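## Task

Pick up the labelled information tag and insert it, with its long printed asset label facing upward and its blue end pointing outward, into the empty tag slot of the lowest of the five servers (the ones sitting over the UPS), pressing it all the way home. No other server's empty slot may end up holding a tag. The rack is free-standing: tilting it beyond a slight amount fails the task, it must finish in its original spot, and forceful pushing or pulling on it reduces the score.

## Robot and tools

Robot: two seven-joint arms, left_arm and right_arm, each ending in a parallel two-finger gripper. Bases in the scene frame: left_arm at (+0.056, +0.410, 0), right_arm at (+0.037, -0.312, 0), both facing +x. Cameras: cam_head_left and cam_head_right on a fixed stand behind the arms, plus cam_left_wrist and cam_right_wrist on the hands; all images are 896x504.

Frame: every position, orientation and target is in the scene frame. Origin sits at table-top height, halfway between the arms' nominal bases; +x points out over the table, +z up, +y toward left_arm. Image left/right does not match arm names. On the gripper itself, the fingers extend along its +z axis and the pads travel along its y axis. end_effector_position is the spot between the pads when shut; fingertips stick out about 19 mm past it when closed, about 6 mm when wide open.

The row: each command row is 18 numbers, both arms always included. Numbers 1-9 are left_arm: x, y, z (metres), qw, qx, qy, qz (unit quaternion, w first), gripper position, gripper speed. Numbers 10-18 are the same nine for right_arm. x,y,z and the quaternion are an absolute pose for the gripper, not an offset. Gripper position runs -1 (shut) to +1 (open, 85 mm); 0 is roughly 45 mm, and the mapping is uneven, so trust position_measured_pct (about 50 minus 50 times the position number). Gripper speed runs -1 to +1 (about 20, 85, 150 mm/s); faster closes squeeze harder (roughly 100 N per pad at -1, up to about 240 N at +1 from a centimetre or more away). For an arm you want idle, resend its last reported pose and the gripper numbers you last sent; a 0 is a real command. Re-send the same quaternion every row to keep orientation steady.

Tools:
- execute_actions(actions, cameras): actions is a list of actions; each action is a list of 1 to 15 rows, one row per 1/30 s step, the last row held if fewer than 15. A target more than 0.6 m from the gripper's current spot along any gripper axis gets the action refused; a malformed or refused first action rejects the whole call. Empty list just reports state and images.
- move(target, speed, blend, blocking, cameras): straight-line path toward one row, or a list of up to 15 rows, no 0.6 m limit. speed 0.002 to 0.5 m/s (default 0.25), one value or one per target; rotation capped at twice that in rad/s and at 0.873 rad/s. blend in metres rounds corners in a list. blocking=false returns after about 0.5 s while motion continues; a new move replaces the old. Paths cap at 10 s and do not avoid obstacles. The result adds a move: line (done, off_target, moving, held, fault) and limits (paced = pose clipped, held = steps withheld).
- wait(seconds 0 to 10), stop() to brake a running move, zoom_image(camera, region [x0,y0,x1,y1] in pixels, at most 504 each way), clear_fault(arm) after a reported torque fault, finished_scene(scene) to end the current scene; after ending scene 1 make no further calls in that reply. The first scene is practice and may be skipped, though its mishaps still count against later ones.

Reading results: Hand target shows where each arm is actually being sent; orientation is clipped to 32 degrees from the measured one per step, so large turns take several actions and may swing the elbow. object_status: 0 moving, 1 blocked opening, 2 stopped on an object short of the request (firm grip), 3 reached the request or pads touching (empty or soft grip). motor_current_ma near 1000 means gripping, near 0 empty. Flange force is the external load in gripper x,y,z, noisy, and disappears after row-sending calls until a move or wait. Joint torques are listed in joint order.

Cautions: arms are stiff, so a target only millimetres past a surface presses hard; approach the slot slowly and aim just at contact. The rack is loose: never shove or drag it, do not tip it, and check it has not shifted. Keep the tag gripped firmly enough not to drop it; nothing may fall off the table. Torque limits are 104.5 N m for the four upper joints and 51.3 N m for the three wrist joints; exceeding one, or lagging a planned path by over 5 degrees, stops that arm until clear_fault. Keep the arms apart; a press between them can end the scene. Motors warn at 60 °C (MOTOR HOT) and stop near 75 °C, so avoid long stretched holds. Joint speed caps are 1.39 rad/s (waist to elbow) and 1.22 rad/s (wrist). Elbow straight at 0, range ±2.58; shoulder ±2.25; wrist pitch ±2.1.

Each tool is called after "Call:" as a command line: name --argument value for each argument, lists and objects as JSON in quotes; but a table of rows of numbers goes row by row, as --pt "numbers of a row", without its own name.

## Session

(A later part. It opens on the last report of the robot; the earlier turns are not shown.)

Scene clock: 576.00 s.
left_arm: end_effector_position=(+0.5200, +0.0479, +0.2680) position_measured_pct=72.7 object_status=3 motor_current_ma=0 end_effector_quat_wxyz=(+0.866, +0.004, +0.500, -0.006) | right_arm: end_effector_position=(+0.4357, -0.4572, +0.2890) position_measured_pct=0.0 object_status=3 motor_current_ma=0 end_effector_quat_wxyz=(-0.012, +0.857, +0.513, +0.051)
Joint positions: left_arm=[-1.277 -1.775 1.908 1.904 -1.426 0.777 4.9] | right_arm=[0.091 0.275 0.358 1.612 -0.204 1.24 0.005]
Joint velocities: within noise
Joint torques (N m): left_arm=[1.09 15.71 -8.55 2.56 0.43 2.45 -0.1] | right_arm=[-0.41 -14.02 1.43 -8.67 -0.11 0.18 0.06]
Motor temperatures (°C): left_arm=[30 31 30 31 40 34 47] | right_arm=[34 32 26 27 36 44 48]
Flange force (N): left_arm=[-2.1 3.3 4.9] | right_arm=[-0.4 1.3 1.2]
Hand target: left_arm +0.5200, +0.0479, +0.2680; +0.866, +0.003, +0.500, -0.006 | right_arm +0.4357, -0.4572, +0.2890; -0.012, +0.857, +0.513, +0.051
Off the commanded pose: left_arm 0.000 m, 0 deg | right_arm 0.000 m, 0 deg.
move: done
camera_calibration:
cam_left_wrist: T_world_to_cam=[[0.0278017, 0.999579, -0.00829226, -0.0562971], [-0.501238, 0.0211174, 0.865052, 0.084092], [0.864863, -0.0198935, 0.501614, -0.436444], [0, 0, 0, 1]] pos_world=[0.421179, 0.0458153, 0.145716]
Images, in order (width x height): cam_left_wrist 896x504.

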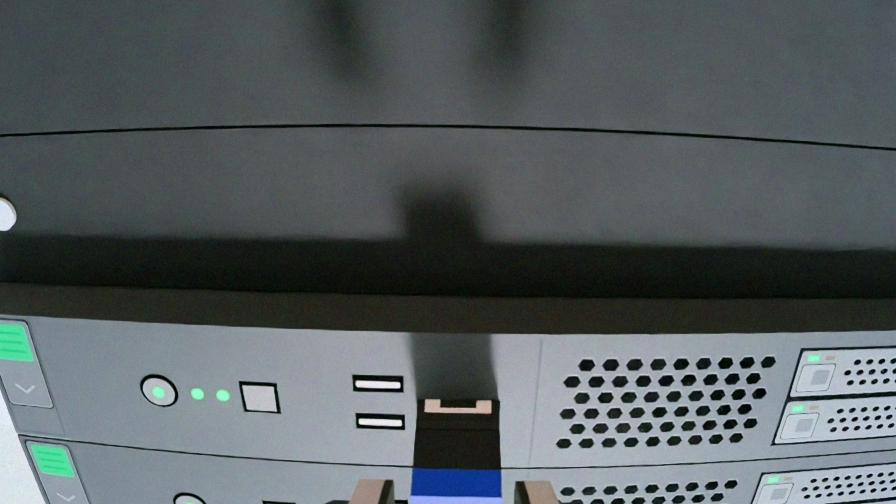

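Call:
move --pt "0.46 0.047 0.27 0.866 0.0035 0.5 -0.006 -0.45 -1 0.4357 -0.4572 0.2890 -0.012 0.857 0.513 0.051 1 1" --pt "0.46 0.047 0.283 0.7071 0 0.7071 0 -1 -1 0.4357 -0.4572 0.2890 -0.012 0.857 0.513 0.051 1 1" --pt "0.505 0.047 0.283 0.7071 0 0.7071 0 -1 -1 0.4357 -0.4572 0.2890 -0.012 0.857 0.513 0.051 1 1" --speed '[0.06,0.1,0.05]'

Scene clock: 595.20 s.
left_arm: end_effector_position=(+0.5050, +0.0469, +0.2830) position_measured_pct=98.7 object_status=3 motor_current_ma=1000 end_effector_quat_wxyz=(+0.707, +0.000, +0.707, +0.000) | right_arm: end_effector_position=(+0.4357, -0.4572, +0.2890) position_measured_pct=0.0 object_status=3 motor_current_ma=0 end_effector_quat_wxyz=(-0.012, +0.857, +0.513, +0.051)
Joint positions: left_arm=[-1.167 -1.225 1.888 2.091 -1.812 0.438 4.782] | right_arm=[0.091 0.275 0.358 1.612 -0.204 1.24 0.005]
Joint velocities: within noise
Joint torques (N m): left_arm=[1.1 14.77 -7.8 -2.84 0.19 2.86 -0.1] | right_arm=[-0.45 -14.08 1.47 -8.7 -0.12 0.21 0.09]
Motor temperatures (°C): left_arm=[30 31 30 31 40 34 47] | right_arm=[34 32 26 27 36 44 48]
Flange force (N): left_arm=[-2.5 3.5 1.7] | right_arm=[-0.4 1.3 1.4]
Hand target: left_arm +0.5050, +0.0470, +0.2830; +0.707, +0.000, +0.707, +0.000 | right_arm +0.4357, -0.4572, +0.2890; -0.012, +0.857, +0.513, +0.051
Off the commanded pose: left_arm 0.000 m, 0 deg | right_arm 0.000 m, 0 deg.
move: done
camera_calibration:
cam_left_wrist: T_world_to_cam=[[0.00798714, 0.999868, -0.0141626, -0.0431647], [-0.00184837, 0.0141778, 0.999898, -0.226362], [0.999966, -0.00796015, 0.00196137, -0.358411], [0, 0, 0, 1]] pos_world=[0.358325, 0.0435153, 0.22643]
cam_right_wrist: T_world_to_cam=[[0.870771, -0.491671, 0.00419573, -0.602344], [-0.490104, -0.868617, -0.0728119, -0.108099], [0.039444, 0.0613461, -0.997337, 0.448854], [0, 0, 0, 1]] pos_world=[0.453819, -0.417587, 0.442315]

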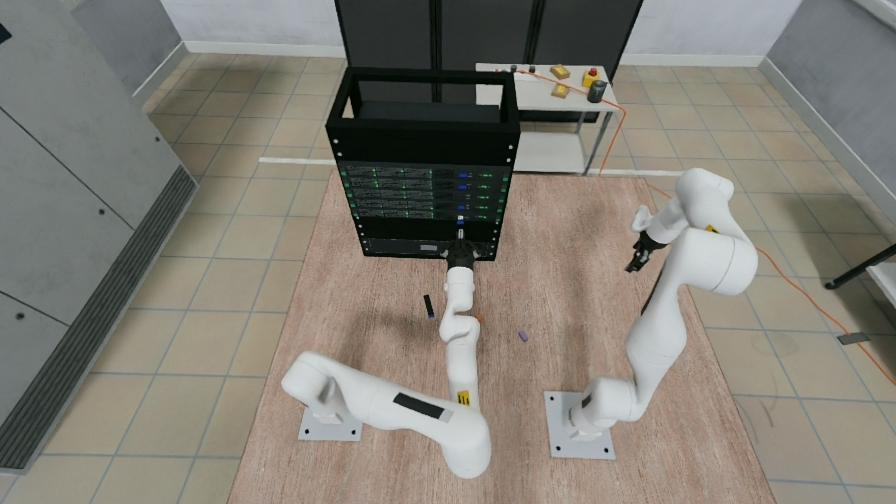

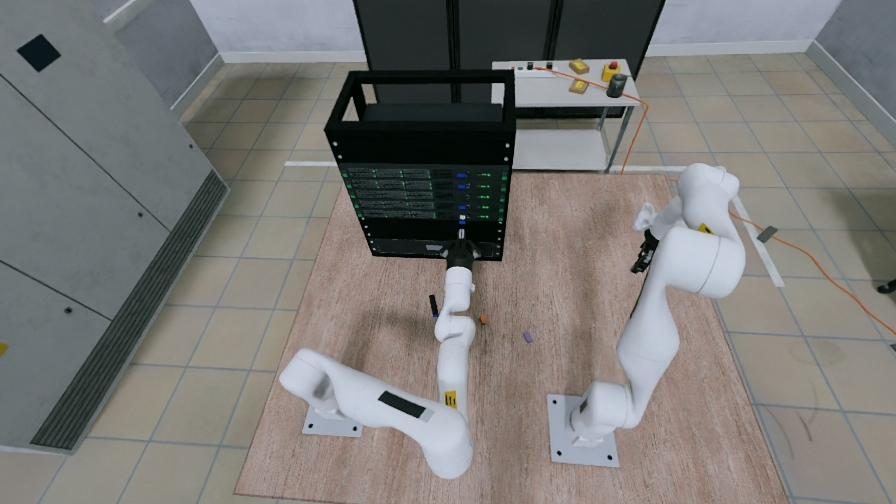

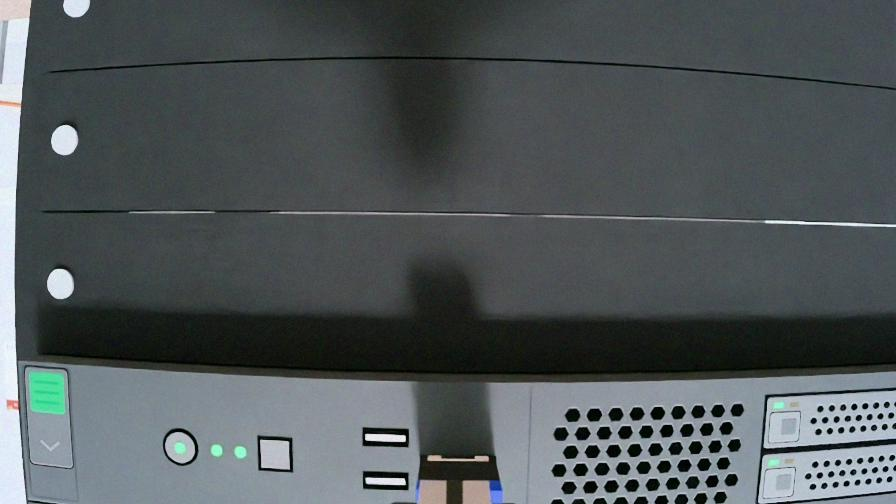

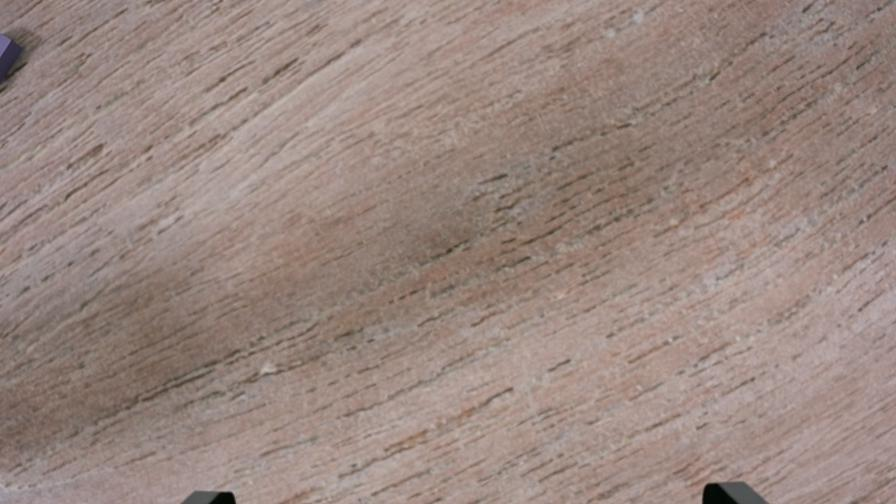

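Call:
move --target '[0.535,0.047,0.283,0.7071,0,0.7071,0,-1,-1,0.4357,-0.4572,0.2890,-0.012,0.857,0.513,0.051,1,1]' --speed 0.02 --cameras '[]'

Call:
move --target '[0.546,0.047,0.283,0.7071,0,0.7071,0,-1,-1,0.4357,-0.4572,0.2890,-0.012,0.857,0.513,0.051,1,1]' --speed 0.015

Scene clock: 603.77 s.
left_arm: end_effector_position=(+0.5350, +0.0470, +0.2830) position_measured_pct=98.7 object_status=3 motor_current_ma=1000 end_effector_quat_wxyz=(+0.707, +0.000, +0.707, +0.000) | right_arm: end_effector_position=(+0.4357, -0.4572, +0.2890) position_measured_pct=0.0 object_status=3 motor_current_ma=0 end_effector_quat_wxyz=(-0.012, +0.857, +0.513, +0.051)
Joint positions: left_arm=[-1.253 -1.216 1.908 2.052 -1.909 0.455 4.851] | right_arm=[0.091 0.275 0.358 1.612 -0.204 1.24 0.005]
Joint velocities: within noise
Joint torques (N m): left_arm=[0.46 15.33 -8.17 -3.42 0.19 2.81 -0.1] | right_arm=[-0.46 -14.1 1.44 -8.7 -0.15 0.17 0.08]
Motor temperatures (°C): left_arm=[30 31 30 31 40 34 47] | right_arm=[34 32 26 27 36 44 48]
Flange force (N): left_arm=[-2.4 3.3 -1.2] | right_arm=[-0.4 1.4 1.3]
Hand target: left_arm +0.5350, +0.0470, +0.2830; +0.707, +0.000, +0.707, +0.000 | right_arm +0.4357, -0.4572, +0.2890; -0.012, +0.857, +0.513, +0.051
Off the commanded pose: left_arm 0.000 m, 0 deg | right_arm 0.000 m, 0 deg.
move: done
No camera images: "cameras" was empty.

Scene clock: 604.73 s.
left_arm: end_effector_position=(+0.5460, +0.0470, +0.2830) position_measured_pct=98.7 object_status=3 motor_current_ma=1000 end_effector_quat_wxyz=(+0.707, +0.000, +0.707, +0.000) | right_arm: end_effector_position=(+0.4357, -0.4572, +0.2890) position_measured_pct=0.0 object_status=3 motor_current_ma=0 end_effector_quat_wxyz=(-0.012, +0.857, +0.513, +0.051)
Joint positions: left_arm=[-1.284 -1.212 1.915 2.035 -1.939 0.462 4.87] | right_arm=[0.091 0.275 0.358 1.612 -0.204 1.24 0.005]
Joint velocities: within noise
Joint torques (N m): left_arm=[0.45 15.57 -8.27 -3.62 0.21 2.86 -0.13] | right_arm=[-0.39 -14.04 1.5 -8.73 -0.14 0.2 0.08]
Motor temperatures (°C): left_arm=[30 31 30 31 40 34 47] | right_arm=[34 32 26 27 36 44 48]
Flange force (N): left_arm=[-2.3 3.4 -1.5] | right_arm=[-0.3 1.0 1.4]
Hand target: left_arm +0.5460, +0.0470, +0.2830; +0.707, +0.000, +0.707, +0.000 | right_arm +0.4357, -0.4572, +0.2890; -0.012, +0.857, +0.513, +0.051
Off the commanded pose: left_arm 0.000 m, 0 deg | right_arm 0.000 m, 0 deg.
move: done
camera_calibration:
cam_left_wrist: T_world_to_cam=[[0.00788575, 0.999869, -0.0141641, -0.0435513], [-0.00174979, 0.0141783, 0.999898, -0.226327], [0.999967, -0.00786016, 0.00186137, -0.399391], [0, 0, 0, 1]] pos_world=[0.399326, 0.0436153, 0.22643]
cam_right_wrist: T_world_to_cam=[[0.870771, -0.491671, 0.00419573, -0.602344], [-0.490104, -0.868617, -0.0728119, -0.108099], [0.039444, 0.0613461, -0.997337, 0.448854], [0, 0, 0, 1]] pos_world=[0.453819, -0.417587, 0.442315]

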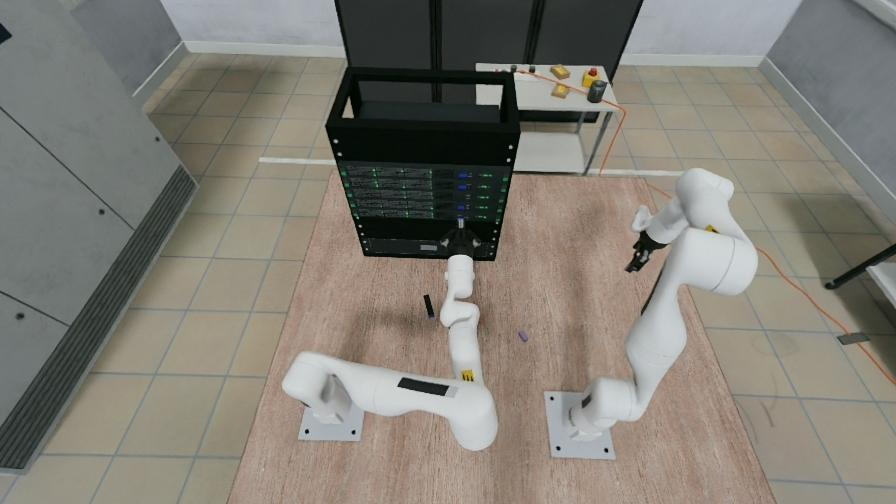

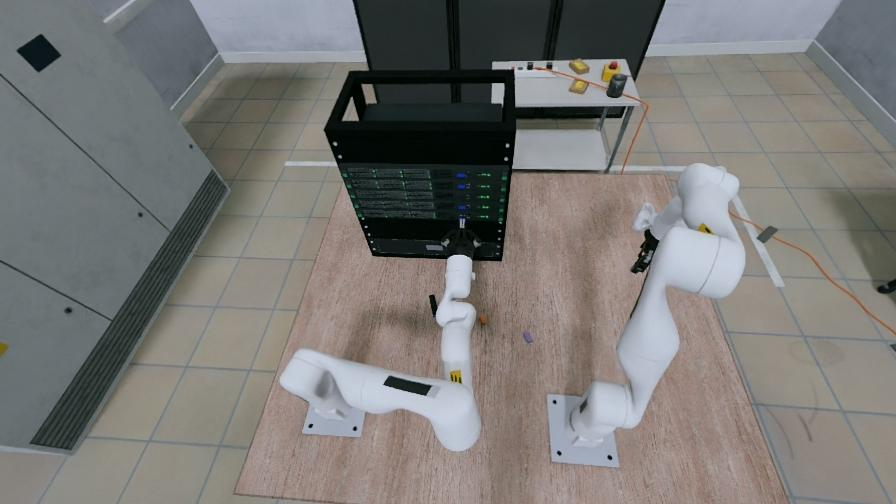

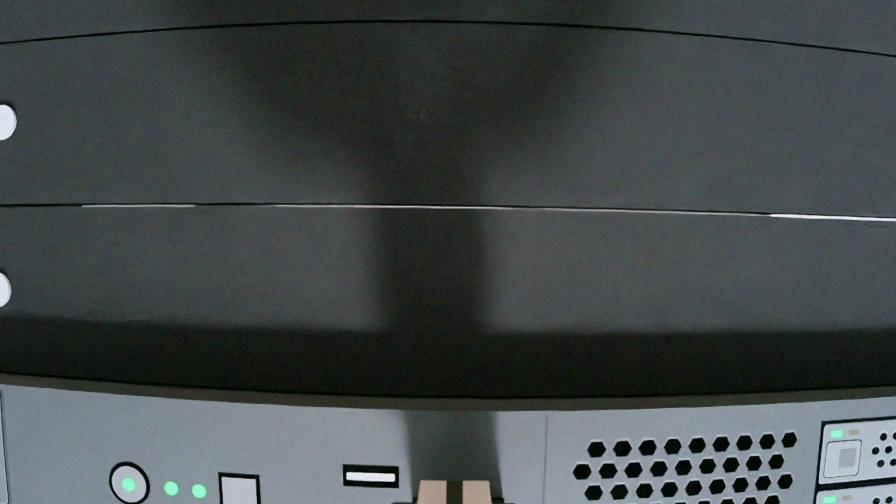

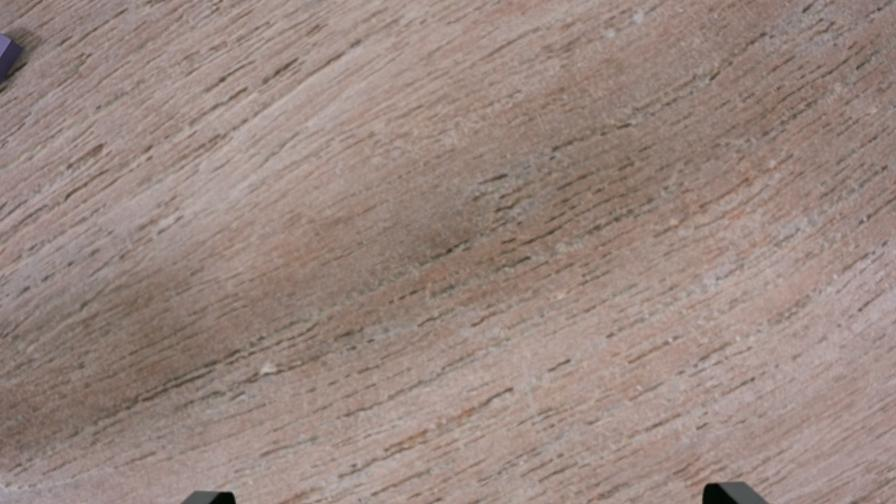

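Call:
move --target '[0.549,0.047,0.283,0.7071,0,0.7071,0,-1,-1,0.4357,-0.4572,0.2890,-0.012,0.857,0.513,0.051,1,1]' --speed 0.01 --cameras '[]'

Call:
move --target '[0.551,0.047,0.283,0.7071,0,0.7071,0,-1,-1,0.4357,-0.4572,0.2890,-0.012,0.857,0.513,0.051,1,1]' --speed 0.01 --cameras '["cam_left_wrist"]'

Scene clock: 611.63 s.
left_arm: end_effector_position=(+0.5490, +0.0470, +0.2830) position_measured_pct=98.7 object_status=3 motor_current_ma=1000 end_effector_quat_wxyz=(+0.707, +0.000, +0.707, +0.000) | right_arm: end_effector_position=(+0.4357, -0.4572, +0.2890) position_measured_pct=0.0 object_status=3 motor_current_ma=0 end_effector_quat_wxyz=(-0.012, +0.857, +0.513, +0.051)
Joint positions: left_arm=[-1.292 -1.211 1.917 2.031 -1.947 0.463 4.875] | right_arm=[0.091 0.275 0.358 1.612 -0.204 1.24 0.005]
Joint velocities: within noise
Joint torques (N m): left_arm=[0.18 15.68 -8.35 -3.42 0.28 2.8 -0.12] | right_arm=[-0.42 -14.04 1.42 -8.66 -0.1 0.12 0.03]
Motor temperatures (°C): left_arm=[30 31 30 31 40 34 47] | right_arm=[34 32 26 27 36 44 48]
Flange force (N): left_arm=[-2.2 2.9 -1.8] | right_arm=[-0.5 1.4 1.1]
Hand target: left_arm +0.5490, +0.0470, +0.2830; +0.707, +0.000, +0.707, +0.000 | right_arm +0.4357, -0.4572, +0.2890; -0.012, +0.857, +0.513, +0.051
Off the commanded pose: left_arm 0.000 m, 0 deg | right_arm 0.000 m, 0 deg.
move: done
No camera images: "cameras" was empty.

Scene clock: 612.33 s.
left_arm: end_effector_position=(+0.5510, +0.0470, +0.2830) position_measured_pct=98.7 object_status=3 motor_current_ma=1000 end_effector_quat_wxyz=(+0.707, +0.000, +0.707, +0.000) | right_arm: end_effector_position=(+0.4357, -0.4572, +0.2890) position_measured_pct=0.0 object_status=3 motor_current_ma=0 end_effector_quat_wxyz=(-0.012, +0.857, +0.513, +0.051)
Joint positions: left_arm=[-1.297 -1.211 1.919 2.028 -1.952 0.464 4.878] | right_arm=[0.091 0.275 0.358 1.612 -0.204 1.24 0.005]
Joint velocities: within noise
Joint torques (N m): left_arm=[0.19 15.73 -8.38 -3.46 0.29 2.83 -0.11] | right_arm=[-0.42 -14.14 1.45 -8.71 -0.1 0.2 0.06]
Motor temperatures (°C): left_arm=[30 31 30 31 40 34 47] | right_arm=[34 32 26 27 36 44 48]
Flange force (N): left_arm=[-2.2 2.9 -1.8] | right_arm=[-0.4 1.4 1.5]
Hand target: left_arm +0.5510, +0.0470, +0.2830; +0.707, +0.000, +0.707, +0.000 | right_arm +0.4357, -0.4572, +0.2890; -0.012, +0.857, +0.513, +0.051
Off the commanded pose: left_arm 0.000 m, 0 deg | right_arm 0.000 m, 0 deg.
move: done
camera_calibration:
cam_left_wrist: T_world_to_cam=[[0.00778717, 0.999869, -0.014164, -0.0435509], [-0.00185121, 0.0141788, 0.999898, -0.226277], [0.999968, -0.00776015, 0.00196138, -0.404419], [0, 0, 0, 1]] pos_world=[0.404326, 0.0436152, 0.22643]
Images, in order (width x height): cam_left_wrist 896x504.

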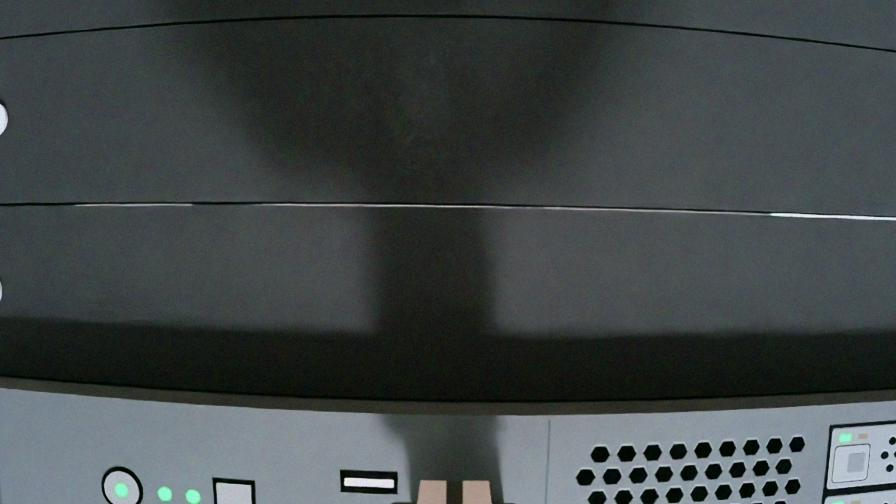

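Call:
move --target '[0.5525,0.047,0.283,0.7071,0,0.7071,0,-1,-1,0.4357,-0.4572,0.2890,-0.012,0.857,0.513,0.051,1,1]' --speed 0.01 --cameras '[]'

Call:
move --target '[0.5535,0.047,0.283,0.7071,0,0.7071,0,-1,-1,0.4357,-0.4572,0.2890,-0.012,0.857,0.513,0.051,1,1]' --speed 0.01 --cameras '["cam_left_wrist"]'

Scene clock: 618.73 s.
left_arm: end_effector_position=(+0.5525, +0.0470, +0.2830) position_measured_pct=98.7 object_status=3 motor_current_ma=1000 end_effector_quat_wxyz=(+0.707, +0.000, +0.707, +0.000) | right_arm: end_effector_position=(+0.4357, -0.4572, +0.2890) position_measured_pct=0.0 object_status=3 motor_current_ma=0 end_effector_quat_wxyz=(-0.012, +0.857, +0.513, +0.051)
Joint positions: left_arm=[-1.302 -1.211 1.919 2.026 -1.956 0.465 4.88] | right_arm=[0.091 0.275 0.358 1.612 -0.204 1.24 0.005]
Joint velocities: within noise
Joint torques (N m): left_arm=[0.14 15.73 -8.39 -3.45 0.28 2.84 -0.1] | right_arm=[-0.37 -14.02 1.42 -8.66 -0.15 0.23 0.06]
Motor temperatures (°C): left_arm=[30 31 30 31 40 34 47] | right_arm=[34 32 26 27 36 44 48]
Flange force (N): left_arm=[-2.3 2.6 -2.0] | right_arm=[-0.3 1.2 1.3]
Hand target: left_arm +0.5525, +0.0470, +0.2830; +0.707, +0.000, +0.707, +0.000 | right_arm +0.4357, -0.4572, +0.2890; -0.012, +0.857, +0.513, +0.051
Off the commanded pose: left_arm 0.000 m, 0 deg | right_arm 0.000 m, 0 deg.
move: done
No camera images: "cameras" was empty.

Scene clock: 619.43 s.
left_arm: end_effector_position=(+0.5535, +0.0470, +0.2830) position_measured_pct=98.7 object_status=3 motor_current_ma=1000 end_effector_quat_wxyz=(+0.707, +0.000, +0.707, +0.000) | right_arm: end_effector_position=(+0.4357, -0.4572, +0.2890) position_measured_pct=0.0 object_status=3 motor_current_ma=0 end_effector_quat_wxyz=(-0.012, +0.857, +0.513, +0.051)
Joint positions: left_arm=[-1.304 -1.21 1.92 2.024 -1.958 0.465 4.881] | right_arm=[0.091 0.275 0.358 1.612 -0.204 1.24 0.005]
Joint velocities: within noise
Joint torques (N m): left_arm=[0.12 15.74 -8.43 -3.45 0.31 2.83 -0.16] | right_arm=[-0.38 -14.08 1.44 -8.67 -0.12 0.21 0.07]
Motor temperatures (°C): left_arm=[30 31 30 31 40 34 47] | right_arm=[34 32 26 27 36 44 48]
Flange force (N): left_arm=[-2.1 3.1 -1.8] | right_arm=[-0.3 1.3 1.4]
Hand target: left_arm +0.5535, +0.0470, +0.2830; +0.707, +0.000, +0.707, +0.000 | right_arm +0.4357, -0.4572, +0.2890; -0.012, +0.857, +0.513, +0.051
Off the commanded pose: left_arm 0.000 m, 0 deg | right_arm 0.000 m, 0 deg.
move: done
camera_calibration:
cam_left_wrist: T_world_to_cam=[[0.00788716, 0.999869, -0.0141633, -0.0436112], [-0.00184979, 0.0141783, 0.999898, -0.226273], [0.999967, -0.00786015, 0.00196137, -0.406914], [0, 0, 0, 1]] pos_world=[0.406826, 0.0436153, 0.22643]
Images, in order (width x height): cam_left_wrist 896x504.

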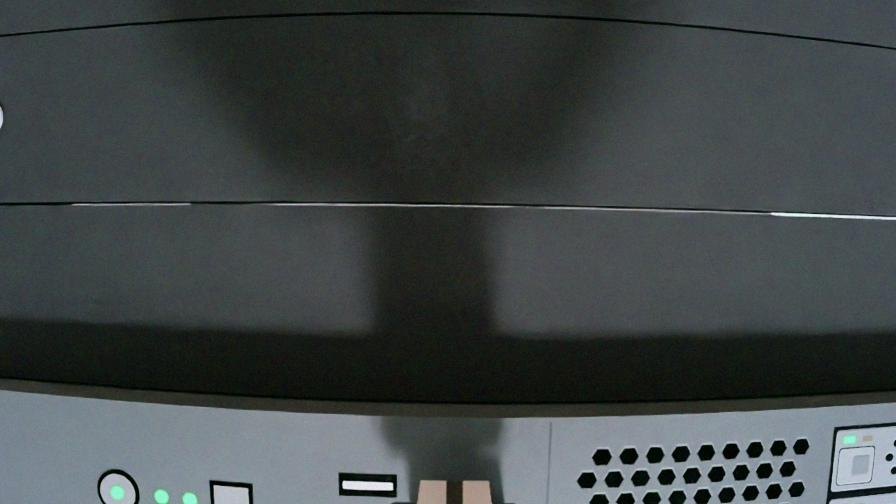

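Call:
move --target '[0.5545,0.047,0.283,0.7071,0,0.7071,0,-1,-1,0.4357,-0.4572,0.2890,-0.012,0.857,0.513,0.051,1,1]' --speed 0.01 --cameras '[]'

Call:
move --target '[0.5555,0.047,0.283,0.7071,0,0.7071,0,-1,-1,0.4357,-0.4572,0.2890,-0.012,0.857,0.513,0.051,1,1]' --speed 0.01 --cameras '[]'

Scene clock: 628.40 s.
left_arm: end_effector_position=(+0.5545, +0.0470, +0.2830) position_measured_pct=98.7 object_status=3 motor_current_ma=1000 end_effector_quat_wxyz=(+0.707, +0.000, +0.707, +0.000) | right_arm: end_effector_position=(+0.4357, -0.4572, +0.2890) position_measured_pct=0.0 object_status=3 motor_current_ma=0 end_effector_quat_wxyz=(-0.012, +0.857, +0.513, +0.051)
Joint positions: left_arm=[-1.307 -1.21 1.921 2.022 -1.96 0.466 4.883] | right_arm=[0.091 0.275 0.358 1.612 -0.204 1.24 0.005]
Joint velocities: within noise
Joint torques (N m): left_arm=[0.45 15.78 -8.34 -3.47 0.27 2.85 -0.09] | right_arm=[-0.42 -14.01 1.5 -8.67 -0.13 0.16 0.07]
Motor temperatures (°C): left_arm=[30 31 30 31 40 34 47] | right_arm=[34 32 26 27 36 44 48]
Flange force (N): left_arm=[-2.2 2.6 -1.2] | right_arm=[-0.3 1.2 1.2]
Hand target: left_arm +0.5545, +0.0470, +0.2830; +0.707, +0.000, +0.707, +0.000 | right_arm +0.4357, -0.4572, +0.2890; -0.012, +0.857, +0.513, +0.051
Off the commanded pose: left_arm 0.000 m, 0 deg | right_arm 0.000 m, 0 deg.
move: done
No camera images: "cameras" was empty.

Scene clock: 629.10 s.
left_arm: end_effector_position=(+0.5555, +0.0470, +0.2830) position_measured_pct=98.7 object_status=3 motor_current_ma=1000 end_effector_quat_wxyz=(+0.707, +0.000, +0.707, +0.000) | right_arm: end_effector_position=(+0.4357, -0.4572, +0.2890) position_measured_pct=0.0 object_status=3 motor_current_ma=0 end_effector_quat_wxyz=(-0.012, +0.857, +0.513, +0.051)
Joint positions: left_arm=[-1.31 -1.21 1.921 2.021 -1.963 0.466 4.884] | right_arm=[0.091 0.275 0.358 1.612 -0.204 1.24 0.005]
Joint velocities: within noise
Joint torques (N m): left_arm=[0.72 15.83 -8.33 -3.5 0.28 2.9 -0.09] | right_arm=[-0.45 -14.1 1.46 -8.71 -0.12 0.2 0.09]
Motor temperatures (°C): left_arm=[30 31 30 31 40 34 47] | right_arm=[34 32 26 27 36 44 48]
Flange force (N): left_arm=[-2.0 2.8 -0.5] | right_arm=[-0.4 1.3 1.4]
Hand target: left_arm +0.5555, +0.0470, +0.2830; +0.707, +0.000, +0.707, +0.000 | right_arm +0.4357, -0.4572, +0.2890; -0.012, +0.857, +0.513, +0.051
Off the commanded pose: left_arm 0.000 m, 0 deg | right_arm 0.000 m, 0 deg.
move: done
No camera images: "cameras" was empty.

Call:
move --target '[0.557,0.047,0.283,0.7071,0,0.7071,0,-1,-1,0.4357,-0.4572,0.2890,-0.012,0.857,0.513,0.051,1,1]' --speed 0.01 --cameras '[]'

Call:
move --target '[0.558,0.047,0.283,0.7071,0,0.7071,0,-1,-1,0.4357,-0.4572,0.2890,-0.012,0.857,0.513,0.051,1,1]' --speed 0.01 --cameras '[]'

Call:
zoom_image --camera "cam_left_wrist" --region '[330, 400, 590, 504]'

Scene clock: 638.90 s.
left_arm: end_effector_position=(+0.5570, +0.0470, +0.2830) position_measured_pct=98.7 object_status=3 motor_current_ma=1000 end_effector_quat_wxyz=(+0.707, +0.000, +0.707, +0.000) | right_arm: end_effector_position=(+0.4357, -0.4572, +0.2890) position_measured_pct=0.0 object_status=3 motor_current_ma=0 end_effector_quat_wxyz=(-0.012, +0.857, +0.513, +0.051)
Joint positions: left_arm=[-1.314 -1.209 1.922 2.019 -1.966 0.467 4.886] | right_arm=[0.091 0.275 0.358 1.612 -0.204 1.24 0.005]
Joint velocities: within noise
Joint torques (N m): left_arm=[-7.06 15.33 -9.83 -6.19 -0.16 2.31 -0.13] | right_arm=[-0.38 -14.02 1.45 -8.62 -0.13 0.17 0.05]
Motor temperatures (°C): left_arm=[30 31 30 31 40 34 47] | right_arm=[34 32 26 27 36 44 48]
Flange force (N): left_arm=[-4.4 5.7 -25.8] | right_arm=[-0.3 1.4 1.1]
Hand target: left_arm +0.5570, +0.0470, +0.2830; +0.707, +0.000, +0.707, +0.000 | right_arm +0.4357, -0.4572, +0.2890; -0.012, +0.857, +0.513, +0.051
Off the commanded pose: left_arm 0.000 m, 0 deg | right_arm 0.000 m, 0 deg.
move: done
No camera images: "cameras" was empty.

Scene clock: 639.60 s.
left_arm: end_effector_position=(+0.5580, +0.0470, +0.2830) position_measured_pct=98.7 object_status=3 motor_current_ma=1000 end_effector_quat_wxyz=(+0.707, +0.000, +0.707, +0.000) | right_arm: end_effector_position=(+0.4357, -0.4572, +0.2890) position_measured_pct=0.0 object_status=3 motor_current_ma=0 end_effector_quat_wxyz=(-0.012, +0.857, +0.513, +0.051)
Joint positions: left_arm=[-1.317 -1.209 1.923 2.017 -1.969 0.468 4.888] | right_arm=[0.091 0.275 0.358 1.612 -0.204 1.24 0.005]
Joint velocities: within noise
Joint torques (N m): left_arm=[-22 14.39 -12.9 -17 -2.18 1.74 -0.16] | right_arm=[-0.42 -14.13 1.45 -8.68 -0.1 0.2 0.09]
Motor temperatures (°C): left_arm=[30 31 30 31 40 34 47] | right_arm=[34 32 26 27 36 44 48]
Flange force (N): left_arm=[-8.6 19.7 -86.2] | right_arm=[-0.3 1.5 1.4]
Hand target: left_arm +0.5580, +0.0470, +0.2830; +0.707, +0.000, +0.707, +0.000 | right_arm +0.4357, -0.4572, +0.2890; -0.012, +0.857, +0.513, +0.051
Off the commanded pose: left_arm 0.000 m, 0 deg | right_arm 0.000 m, 0 deg.
move: done
No camera images: "cameras" was empty.

Scaled by 1.938 from the camera's 896x504 image, which has a finer 1280x720 frame.

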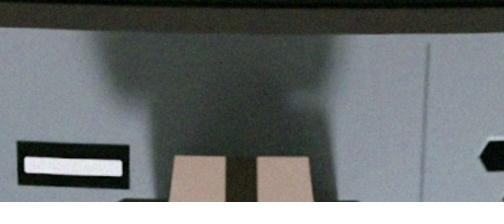

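Call:
move --target '[0.50,0.047,0.283,0.7071,0,0.7071,0,-1,-1,0.4357,-0.4572,0.2890,-0.012,0.857,0.513,0.051,1,1]' --speed 0.03

Call:
zoom_image --camera "cam_head_left" --region '[430, 150, 530, 230]'

Call:
zoom_image --camera "cam_left_wrist" --region '[330, 350, 590, 504]'

Scene clock: 649.30 s.
left_arm: end_effector_position=(+0.5000, +0.0470, +0.2830) position_measured_pct=98.7 object_status=3 motor_current_ma=1000 end_effector_quat_wxyz=(+0.707, +0.000, +0.707, +0.000) | right_arm: end_effector_position=(+0.4357, -0.4572, +0.2890) position_measured_pct=0.0 object_status=3 motor_current_ma=0 end_effector_quat_wxyz=(-0.012, +0.857, +0.513, +0.051)
Joint positions: left_arm=[-1.153 -1.227 1.885 2.097 -1.793 0.435 4.768] | right_arm=[0.091 0.275 0.358 1.612 -0.204 1.24 0.005]
Joint velocities: within noise
Joint torques (N m): left_arm=[1.1 14.65 -7.81 -2.79 0.17 2.85 -0.1] | right_arm=[-0.37 -14.05 1.42 -8.68 -0.11 0.15 0.08]
Motor temperatures (°C): left_arm=[30 31 30 31 40 34 47] | right_arm=[34 32 26 27 36 44 48]
Flange force (N): left_arm=[-2.5 3.7 1.9] | right_arm=[-0.3 1.3 1.2]
Hand target: left_arm +0.5000, +0.0470, +0.2830; +0.707, +0.000, +0.707, +0.000 | right_arm +0.4357, -0.4572, +0.2890; -0.012, +0.857, +0.513, +0.051
Off the commanded pose: left_arm 0.000 m, 0 deg | right_arm 0.000 m, 0 deg.
move: done
camera_calibration:
cam_left_wrist: T_world_to_cam=[[0.00778576, 0.999869, -0.0141648, -0.0431531], [-0.00175121, 0.0141789, 0.999898, -0.226407], [0.999968, -0.00776016, 0.00186138, -0.353398], [0, 0, 0, 1]] pos_world=[0.353326, 0.0436152, 0.22643]
cam_right_wrist: T_world_to_cam=[[0.870771, -0.491671, 0.00419573, -0.602344], [-0.490104, -0.868617, -0.0728119, -0.108099], [0.039444, 0.0613461, -0.997337, 0.448854], [0, 0, 0, 1]] pos_world=[0.453819, -0.417587, 0.442315]

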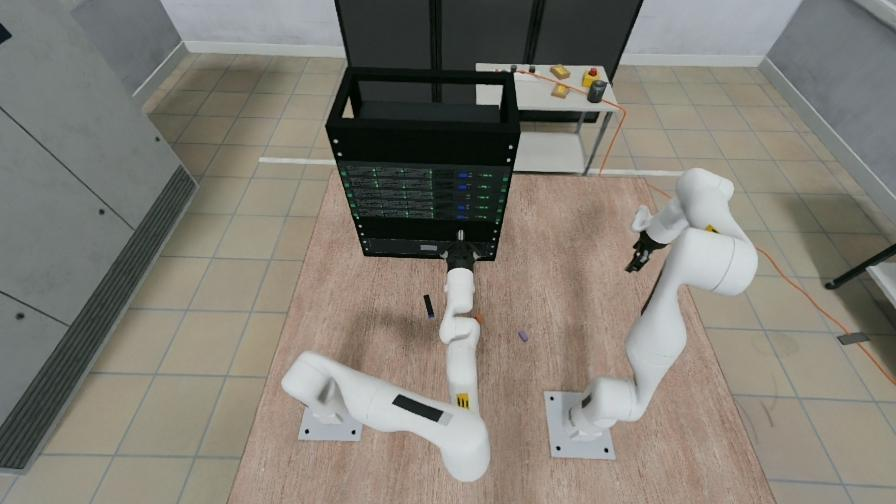

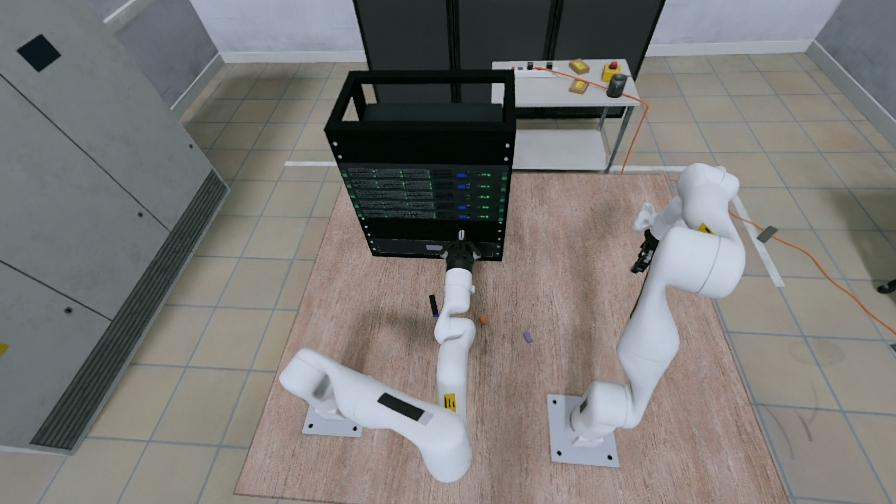

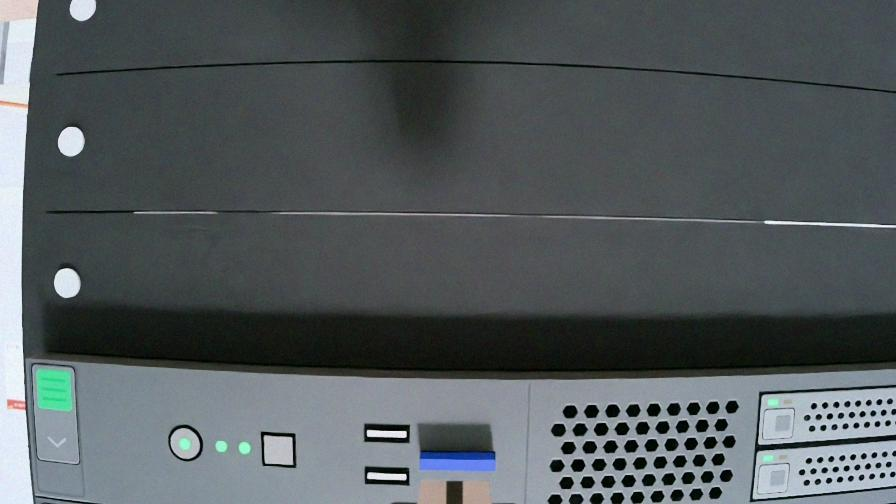

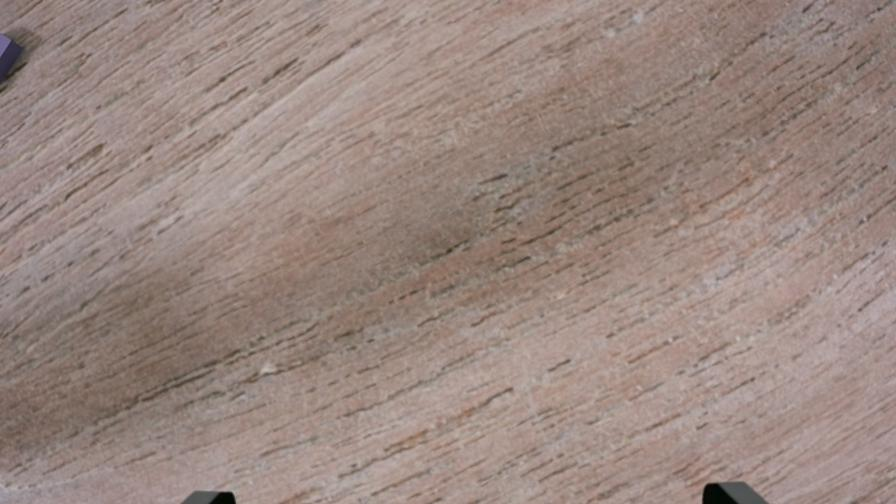

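Scaled by 5.040.

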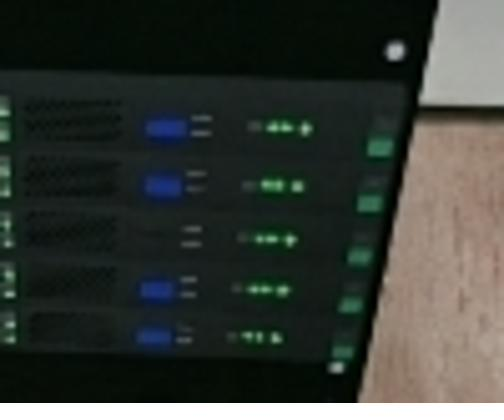

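Scaled by 1.938 from the camera's 896x504 image, which has a finer 1280x720 frame.

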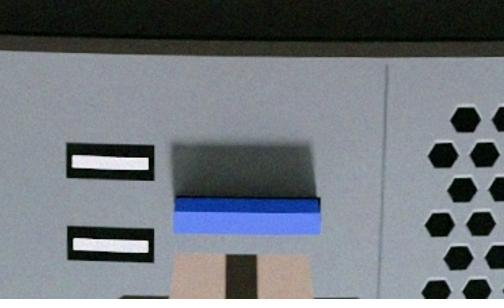

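Call:
finished_scene --scene 1

The scene is finished: the task was done.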